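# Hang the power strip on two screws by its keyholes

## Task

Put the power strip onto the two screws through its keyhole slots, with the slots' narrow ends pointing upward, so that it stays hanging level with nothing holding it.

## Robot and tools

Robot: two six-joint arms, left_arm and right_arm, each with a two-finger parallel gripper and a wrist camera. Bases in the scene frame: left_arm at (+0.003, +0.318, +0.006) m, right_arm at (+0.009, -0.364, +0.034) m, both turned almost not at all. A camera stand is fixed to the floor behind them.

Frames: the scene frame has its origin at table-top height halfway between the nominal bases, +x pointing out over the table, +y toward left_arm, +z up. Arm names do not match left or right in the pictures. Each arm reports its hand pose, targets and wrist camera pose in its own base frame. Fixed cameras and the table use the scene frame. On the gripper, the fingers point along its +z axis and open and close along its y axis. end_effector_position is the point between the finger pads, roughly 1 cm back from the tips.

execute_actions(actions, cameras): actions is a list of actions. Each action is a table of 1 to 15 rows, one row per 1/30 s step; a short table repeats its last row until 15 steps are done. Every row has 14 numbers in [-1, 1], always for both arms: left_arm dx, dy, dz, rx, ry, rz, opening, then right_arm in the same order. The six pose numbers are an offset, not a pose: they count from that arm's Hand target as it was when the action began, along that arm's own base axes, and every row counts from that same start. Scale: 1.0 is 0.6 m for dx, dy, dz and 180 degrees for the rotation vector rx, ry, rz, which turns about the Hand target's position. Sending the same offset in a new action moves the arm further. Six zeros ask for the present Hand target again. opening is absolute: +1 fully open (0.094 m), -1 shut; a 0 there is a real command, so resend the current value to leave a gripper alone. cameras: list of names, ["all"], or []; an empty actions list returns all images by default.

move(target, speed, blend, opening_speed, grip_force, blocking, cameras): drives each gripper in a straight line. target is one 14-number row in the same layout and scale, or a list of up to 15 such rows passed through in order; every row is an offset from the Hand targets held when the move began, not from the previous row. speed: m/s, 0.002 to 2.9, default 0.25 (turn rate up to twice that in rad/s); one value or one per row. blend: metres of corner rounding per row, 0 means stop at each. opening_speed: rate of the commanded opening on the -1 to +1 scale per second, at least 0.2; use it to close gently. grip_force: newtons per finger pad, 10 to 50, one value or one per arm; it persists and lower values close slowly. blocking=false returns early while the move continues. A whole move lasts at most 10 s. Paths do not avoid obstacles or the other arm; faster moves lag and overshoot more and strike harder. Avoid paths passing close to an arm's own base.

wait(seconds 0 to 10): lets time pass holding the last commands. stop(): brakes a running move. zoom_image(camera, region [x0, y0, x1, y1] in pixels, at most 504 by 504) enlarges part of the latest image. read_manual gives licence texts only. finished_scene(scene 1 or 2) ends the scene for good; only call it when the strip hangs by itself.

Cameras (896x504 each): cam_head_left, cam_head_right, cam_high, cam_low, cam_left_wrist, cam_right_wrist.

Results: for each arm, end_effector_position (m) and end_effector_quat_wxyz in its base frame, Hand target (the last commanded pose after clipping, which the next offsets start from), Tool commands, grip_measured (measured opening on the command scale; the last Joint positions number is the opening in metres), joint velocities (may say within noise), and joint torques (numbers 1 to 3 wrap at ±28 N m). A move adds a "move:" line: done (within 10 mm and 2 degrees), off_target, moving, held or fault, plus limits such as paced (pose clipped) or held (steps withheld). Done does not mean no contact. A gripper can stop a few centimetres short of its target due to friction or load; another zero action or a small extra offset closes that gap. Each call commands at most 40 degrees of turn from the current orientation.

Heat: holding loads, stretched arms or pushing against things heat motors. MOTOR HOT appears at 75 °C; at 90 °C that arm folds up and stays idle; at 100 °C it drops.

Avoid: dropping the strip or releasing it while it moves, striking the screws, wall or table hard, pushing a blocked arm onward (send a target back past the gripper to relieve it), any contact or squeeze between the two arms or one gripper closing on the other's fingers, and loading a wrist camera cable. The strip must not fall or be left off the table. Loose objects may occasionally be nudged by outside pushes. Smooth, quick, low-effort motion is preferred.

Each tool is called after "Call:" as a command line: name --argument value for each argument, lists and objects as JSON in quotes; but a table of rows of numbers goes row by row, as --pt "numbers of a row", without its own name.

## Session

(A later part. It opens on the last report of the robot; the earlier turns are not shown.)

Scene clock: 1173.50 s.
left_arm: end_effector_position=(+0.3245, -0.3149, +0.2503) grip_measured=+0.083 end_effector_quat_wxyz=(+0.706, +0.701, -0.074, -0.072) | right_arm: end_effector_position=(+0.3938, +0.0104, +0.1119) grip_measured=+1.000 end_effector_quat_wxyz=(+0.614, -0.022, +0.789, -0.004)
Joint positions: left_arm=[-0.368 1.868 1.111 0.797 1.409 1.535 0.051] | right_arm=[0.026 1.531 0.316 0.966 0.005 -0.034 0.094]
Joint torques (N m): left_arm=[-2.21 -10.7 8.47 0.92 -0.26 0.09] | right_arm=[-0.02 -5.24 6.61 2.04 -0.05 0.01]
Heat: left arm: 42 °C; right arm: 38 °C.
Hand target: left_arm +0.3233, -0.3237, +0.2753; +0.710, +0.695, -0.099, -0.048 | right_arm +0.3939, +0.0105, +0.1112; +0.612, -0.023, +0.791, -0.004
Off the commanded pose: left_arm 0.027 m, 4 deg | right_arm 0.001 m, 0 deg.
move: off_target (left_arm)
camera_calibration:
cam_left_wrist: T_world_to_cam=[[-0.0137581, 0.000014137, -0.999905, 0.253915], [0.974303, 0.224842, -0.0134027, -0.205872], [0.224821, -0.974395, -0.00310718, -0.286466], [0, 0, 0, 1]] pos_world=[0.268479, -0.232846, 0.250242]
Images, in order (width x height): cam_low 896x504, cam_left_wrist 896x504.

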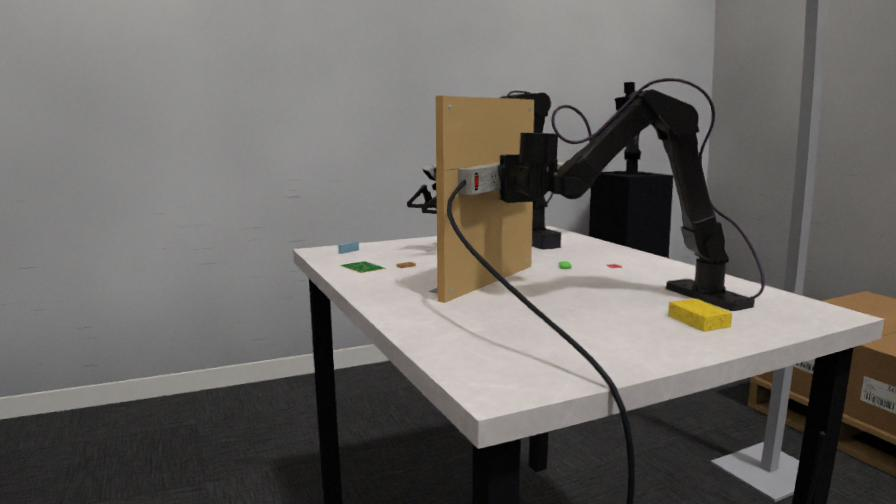

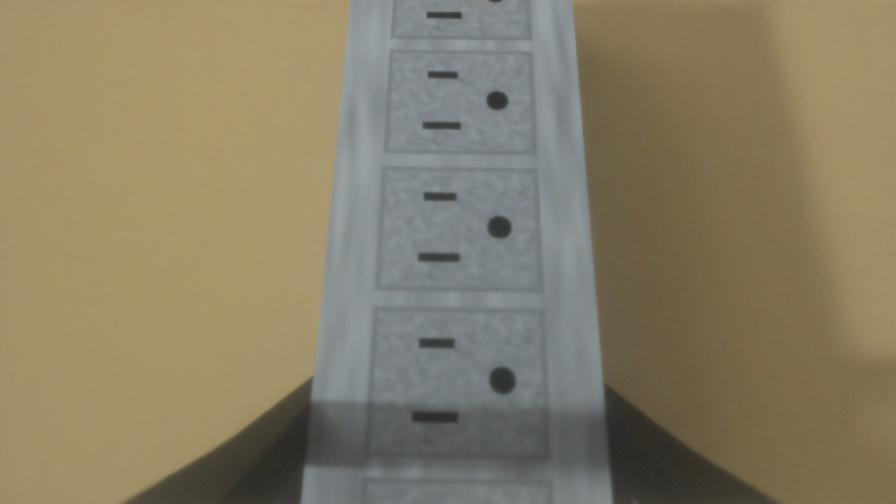

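Call:
move --target '[-0.003,0.006,-0.032,0.0035,-0.0063,0,-0.1,0,0,0,0,0,0,1]' --speed 0.03 --cameras '["cam_low","cam_head_left","cam_left_wrist"]'

Call:
zoom_image --camera "cam_low" --region '[455, 145, 515, 205]'

Call:
zoom_image --camera "cam_head_left" --region '[385, 100, 505, 260]'

Scene clock: 1188.07 s.
left_arm: end_effector_position=(+0.3243, -0.3148, +0.2477) grip_measured=+0.083 end_effector_quat_wxyz=(+0.705, +0.702, -0.082, -0.065) | right_arm: end_effector_position=(+0.3938, +0.0104, +0.1119) grip_measured=+1.000 end_effector_quat_wxyz=(+0.614, -0.022, +0.789, -0.004)
Joint positions: left_arm=[-0.368 1.868 1.111 0.771 1.41 1.582 0.051] | right_arm=[0.026 1.531 0.316 0.966 0.005 -0.034 0.094]
Joint torques (N m): left_arm=[-1.63 -9.57 5.7 0.98 -0.15 0.51] | right_arm=[0.06 -5.26 6.63 2.03 0.01 0]
Heat: left arm: 43 °C; right arm: 38 °C.
Hand target: left_arm +0.3214, -0.3202, +0.2562; +0.706, +0.699, -0.105, -0.042 | right_arm +0.3939, +0.0105, +0.1112; +0.612, -0.023, +0.791, -0.004
Off the commanded pose: left_arm 0.010 m, 4 deg | right_arm 0.001 m, 0 deg.
move: off_target (left_arm)
camera_calibration:
cam_left_wrist: T_world_to_cam=[[0.00760881, -0.0000777975, -0.999971, 0.244371], [0.974652, 0.223603, 0.00739877, -0.211381], [0.223595, -0.97468, 0.00177718, -0.287304], [0, 0, 0, 1]] pos_world=[0.268404, -0.232745, 0.246439]
Images, in order (width x height): cam_head_left 896x504, cam_low 896x504, cam_left_wrist 896x504.

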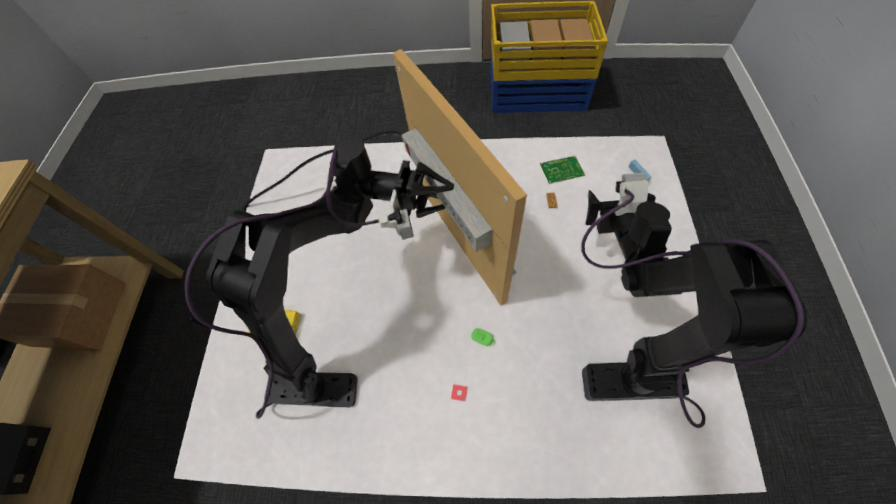

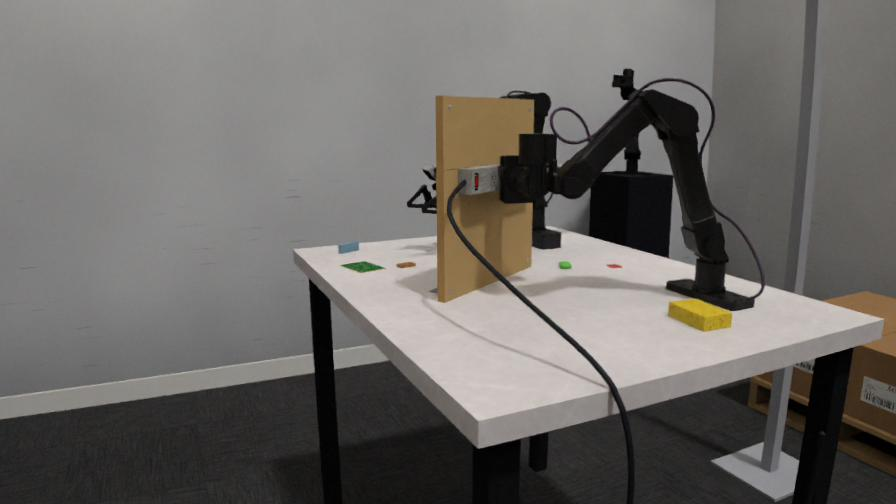

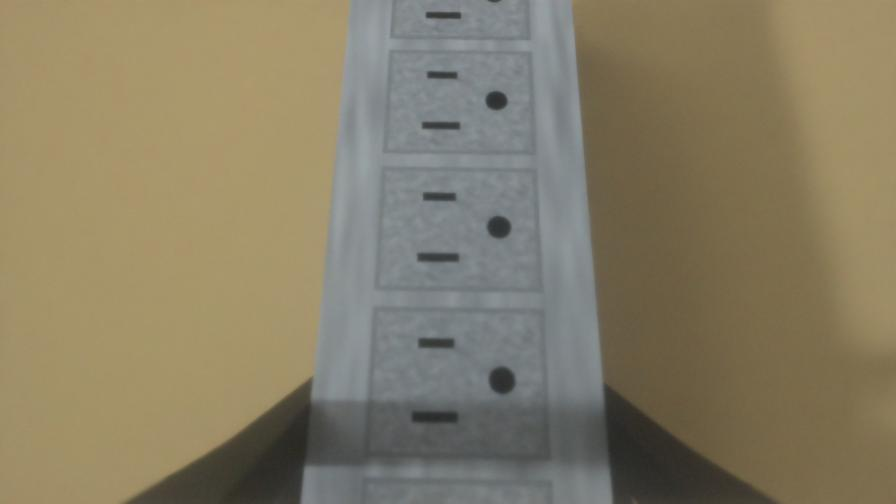

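Scaled by 8.400 from the camera's 896x504 image, which has a finer 1280x720 frame.

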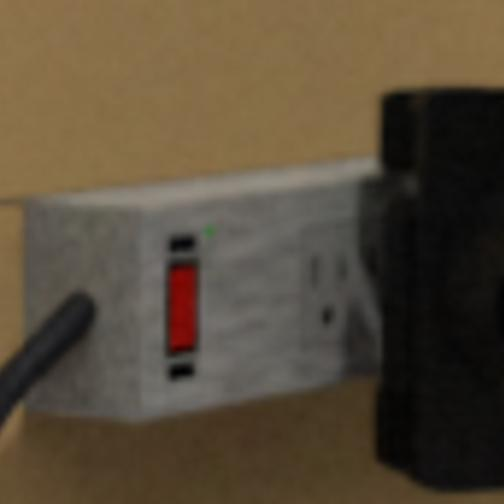

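Scaled by 3.150 from the camera's 896x504 image, which has a finer 1280x720 frame.

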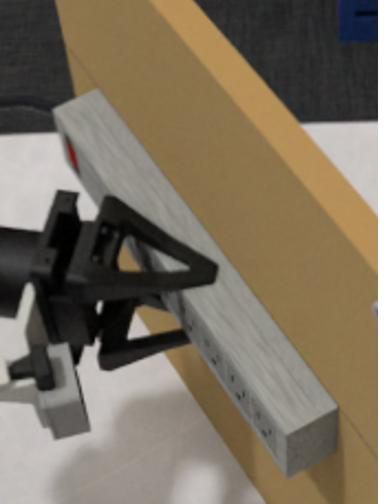

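Call:
move --target '[-0.002,0.004,0.005,0,0,0,0.6,0,0,0,0,0,0,1]' --speed 0.04 --opening_speed 0.4 --cameras '["cam_low","cam_left_wrist"]'

Call:
zoom_image --camera "cam_low" --region '[455, 145, 515, 205]'

Scene clock: 1197.97 s.
left_arm: end_effector_position=(+0.3242, -0.3167, +0.2435) grip_measured=+0.598 end_effector_quat_wxyz=(+0.703, +0.703, -0.091, -0.053) | right_arm: end_effector_position=(+0.3938, +0.0104, +0.1119) grip_measured=+1.000 end_effector_quat_wxyz=(+0.614, -0.022, +0.789, -0.004)
Joint positions: left_arm=[-0.373 1.866 1.111 0.721 1.4 1.658 0.075] | right_arm=[0.026 1.531 0.316 0.966 0.005 -0.034 0.094]
Joint torques (N m): left_arm=[-0.66 -11.02 6.01 0.96 0.04 0] | right_arm=[-0.06 -5.23 6.61 2.01 -0.01 -0.03]
Heat: left arm: 42 °C; right arm: 38 °C.
Hand target: left_arm +0.3203, -0.3177, +0.2591; +0.706, +0.699, -0.105, -0.042 | right_arm +0.3939, +0.0105, +0.1112; +0.612, -0.023, +0.791, -0.004
Off the commanded pose: left_arm 0.016 m, 2 deg | right_arm 0.001 m, 0 deg.
move: off_target (left_arm)
camera_calibration:
cam_left_wrist: T_world_to_cam=[[0.0372127, 0.00203727, -0.999305, 0.231081], [0.972923, 0.228198, 0.0366955, -0.21598], [0.228114, -0.973613, 0.00650974, -0.29145], [0, 0, 0, 1]] pos_world=[0.268016, -0.234944, 0.240743]
Images, in order (width x height): cam_low 896x504, cam_left_wrist 896x504.

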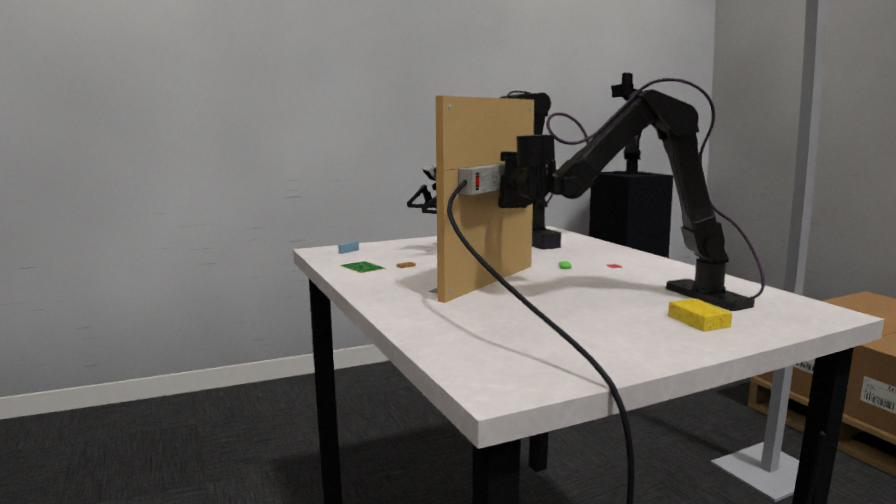

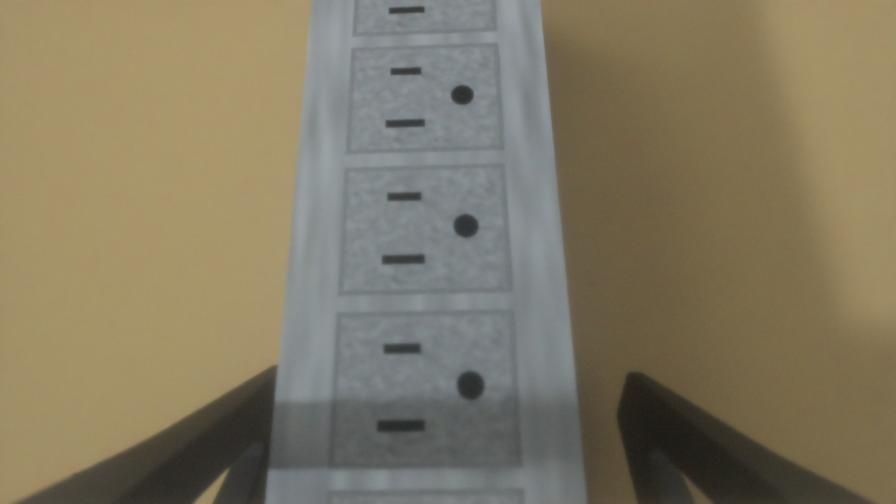

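Scaled by 8.400 from the camera's 896x504 image, which has a finer 1280x720 frame.

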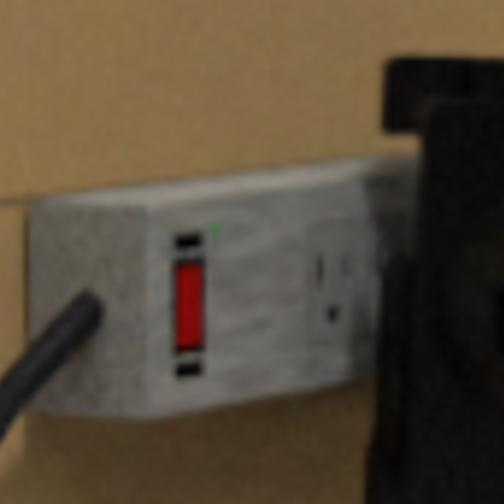

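Call:
move --pt "0.0 0.0 0.006 0 0 0 1 0 0 0 0 0 0 1" --pt "0.03 0.17 0.012 0 0 0 1 0 0 0 0 0 0 1" --speed 0.08 --opening_speed 1.0 --cameras '["cam_low","cam_head_left","cam_left_wrist"]'

Call:
zoom_image --camera "cam_low" --region '[430, 140, 540, 220]'

Call:
zoom_image --camera "cam_head_left" --region '[385, 100, 505, 260]'

Scene clock: 1209.07 s.
left_arm: end_effector_position=(+0.3551, -0.2184, +0.2568) grip_measured=+0.999 end_effector_quat_wxyz=(+0.707, +0.706, -0.047, +0.002) | right_arm: end_effector_position=(+0.3938, +0.0104, +0.1119) grip_measured=+1.000 end_effector_quat_wxyz=(+0.614, -0.022, +0.789, -0.004)
Joint positions: left_arm=[-0.107 1.783 1.054 0.709 1.528 1.66 0.094] | right_arm=[0.026 1.531 0.316 0.966 0.005 -0.034 0.094]
Joint torques (N m): left_arm=[-0.02 -11 4.01 0.95 0.61 -0.04] | right_arm=[0.02 -5.22 6.67 2.01 0.01 -0.03]
Heat: left arm: 42 °C; right arm: 38 °C.
Hand target: left_arm +0.3383, -0.2158, +0.2663; +0.706, +0.699, -0.105, -0.042 | right_arm +0.3939, +0.0105, +0.1112; +0.612, -0.023, +0.791, -0.004
Off the commanded pose: left_arm 0.019 m, 8 deg | right_arm 0.001 m, 0 deg.
joint sent to its limit (left arm) — joint 5 (wrist yaw), upper limit. The joint targets are off in orientation, not in position.
move: off_target (left_arm)
camera_calibration:
cam_left_wrist: T_world_to_cam=[[0.0520931, 0.00116822, -0.998642, 0.23743], [0.931547, 0.360303, 0.0490147, -0.228512], [0.359871, -0.932834, 0.0176811, -0.243612], [0, 0, 0, 1]] pos_world=[0.28817, -0.145193, 0.252615]
Images, in order (width x height): cam_head_left 896x504, cam_low 896x504, cam_left_wrist 896x504.

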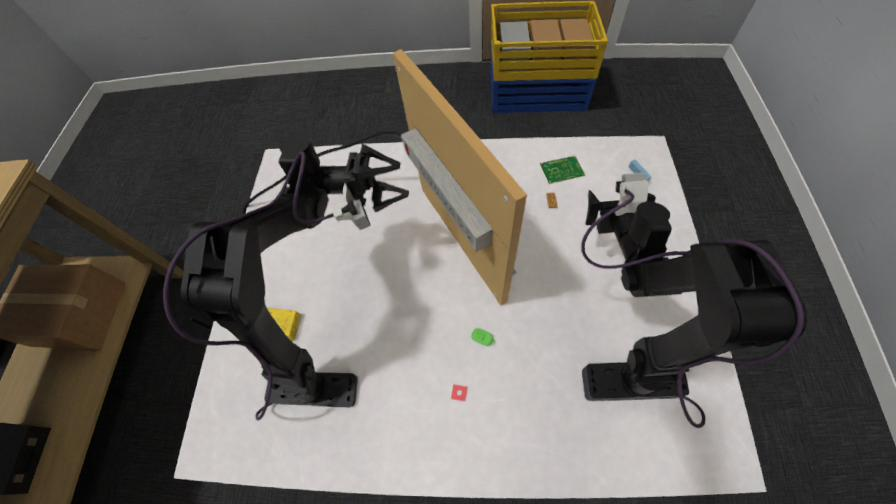

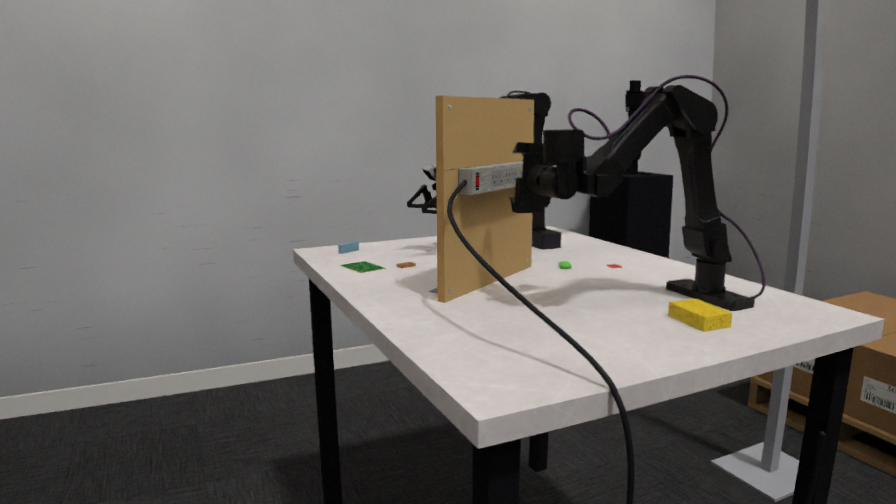

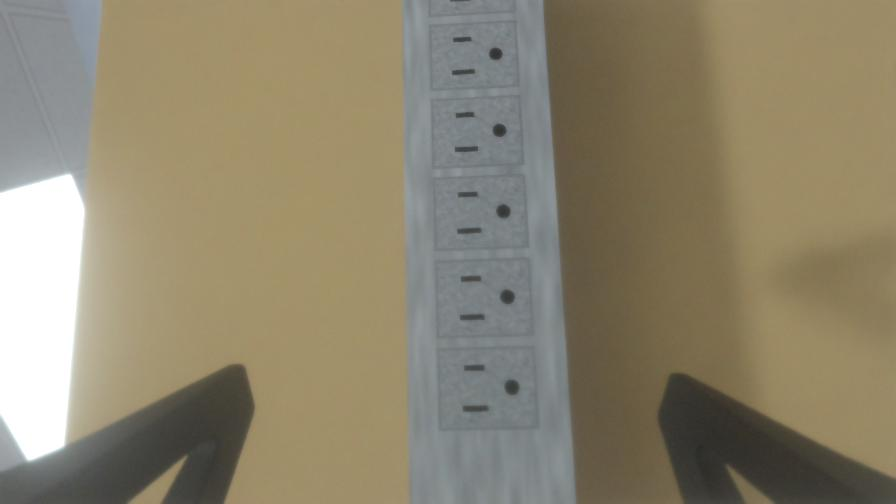

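Scaled by 4.582 from the camera's 896x504 image, which has a finer 1280x720 frame.

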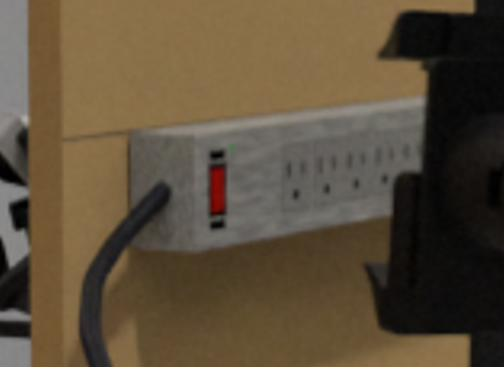

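Scaled by 3.150 from the camera's 896x504 image, which has a finer 1280x720 frame.

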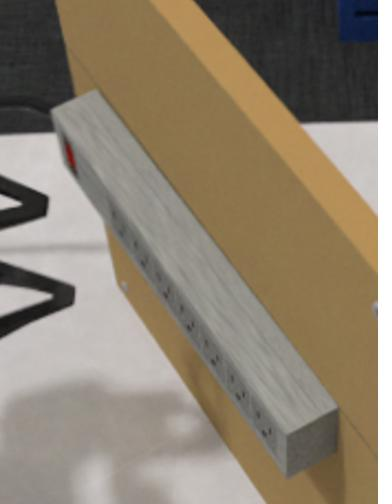

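Call:
finished_scene --scene 1

The scene is finished: the task was done.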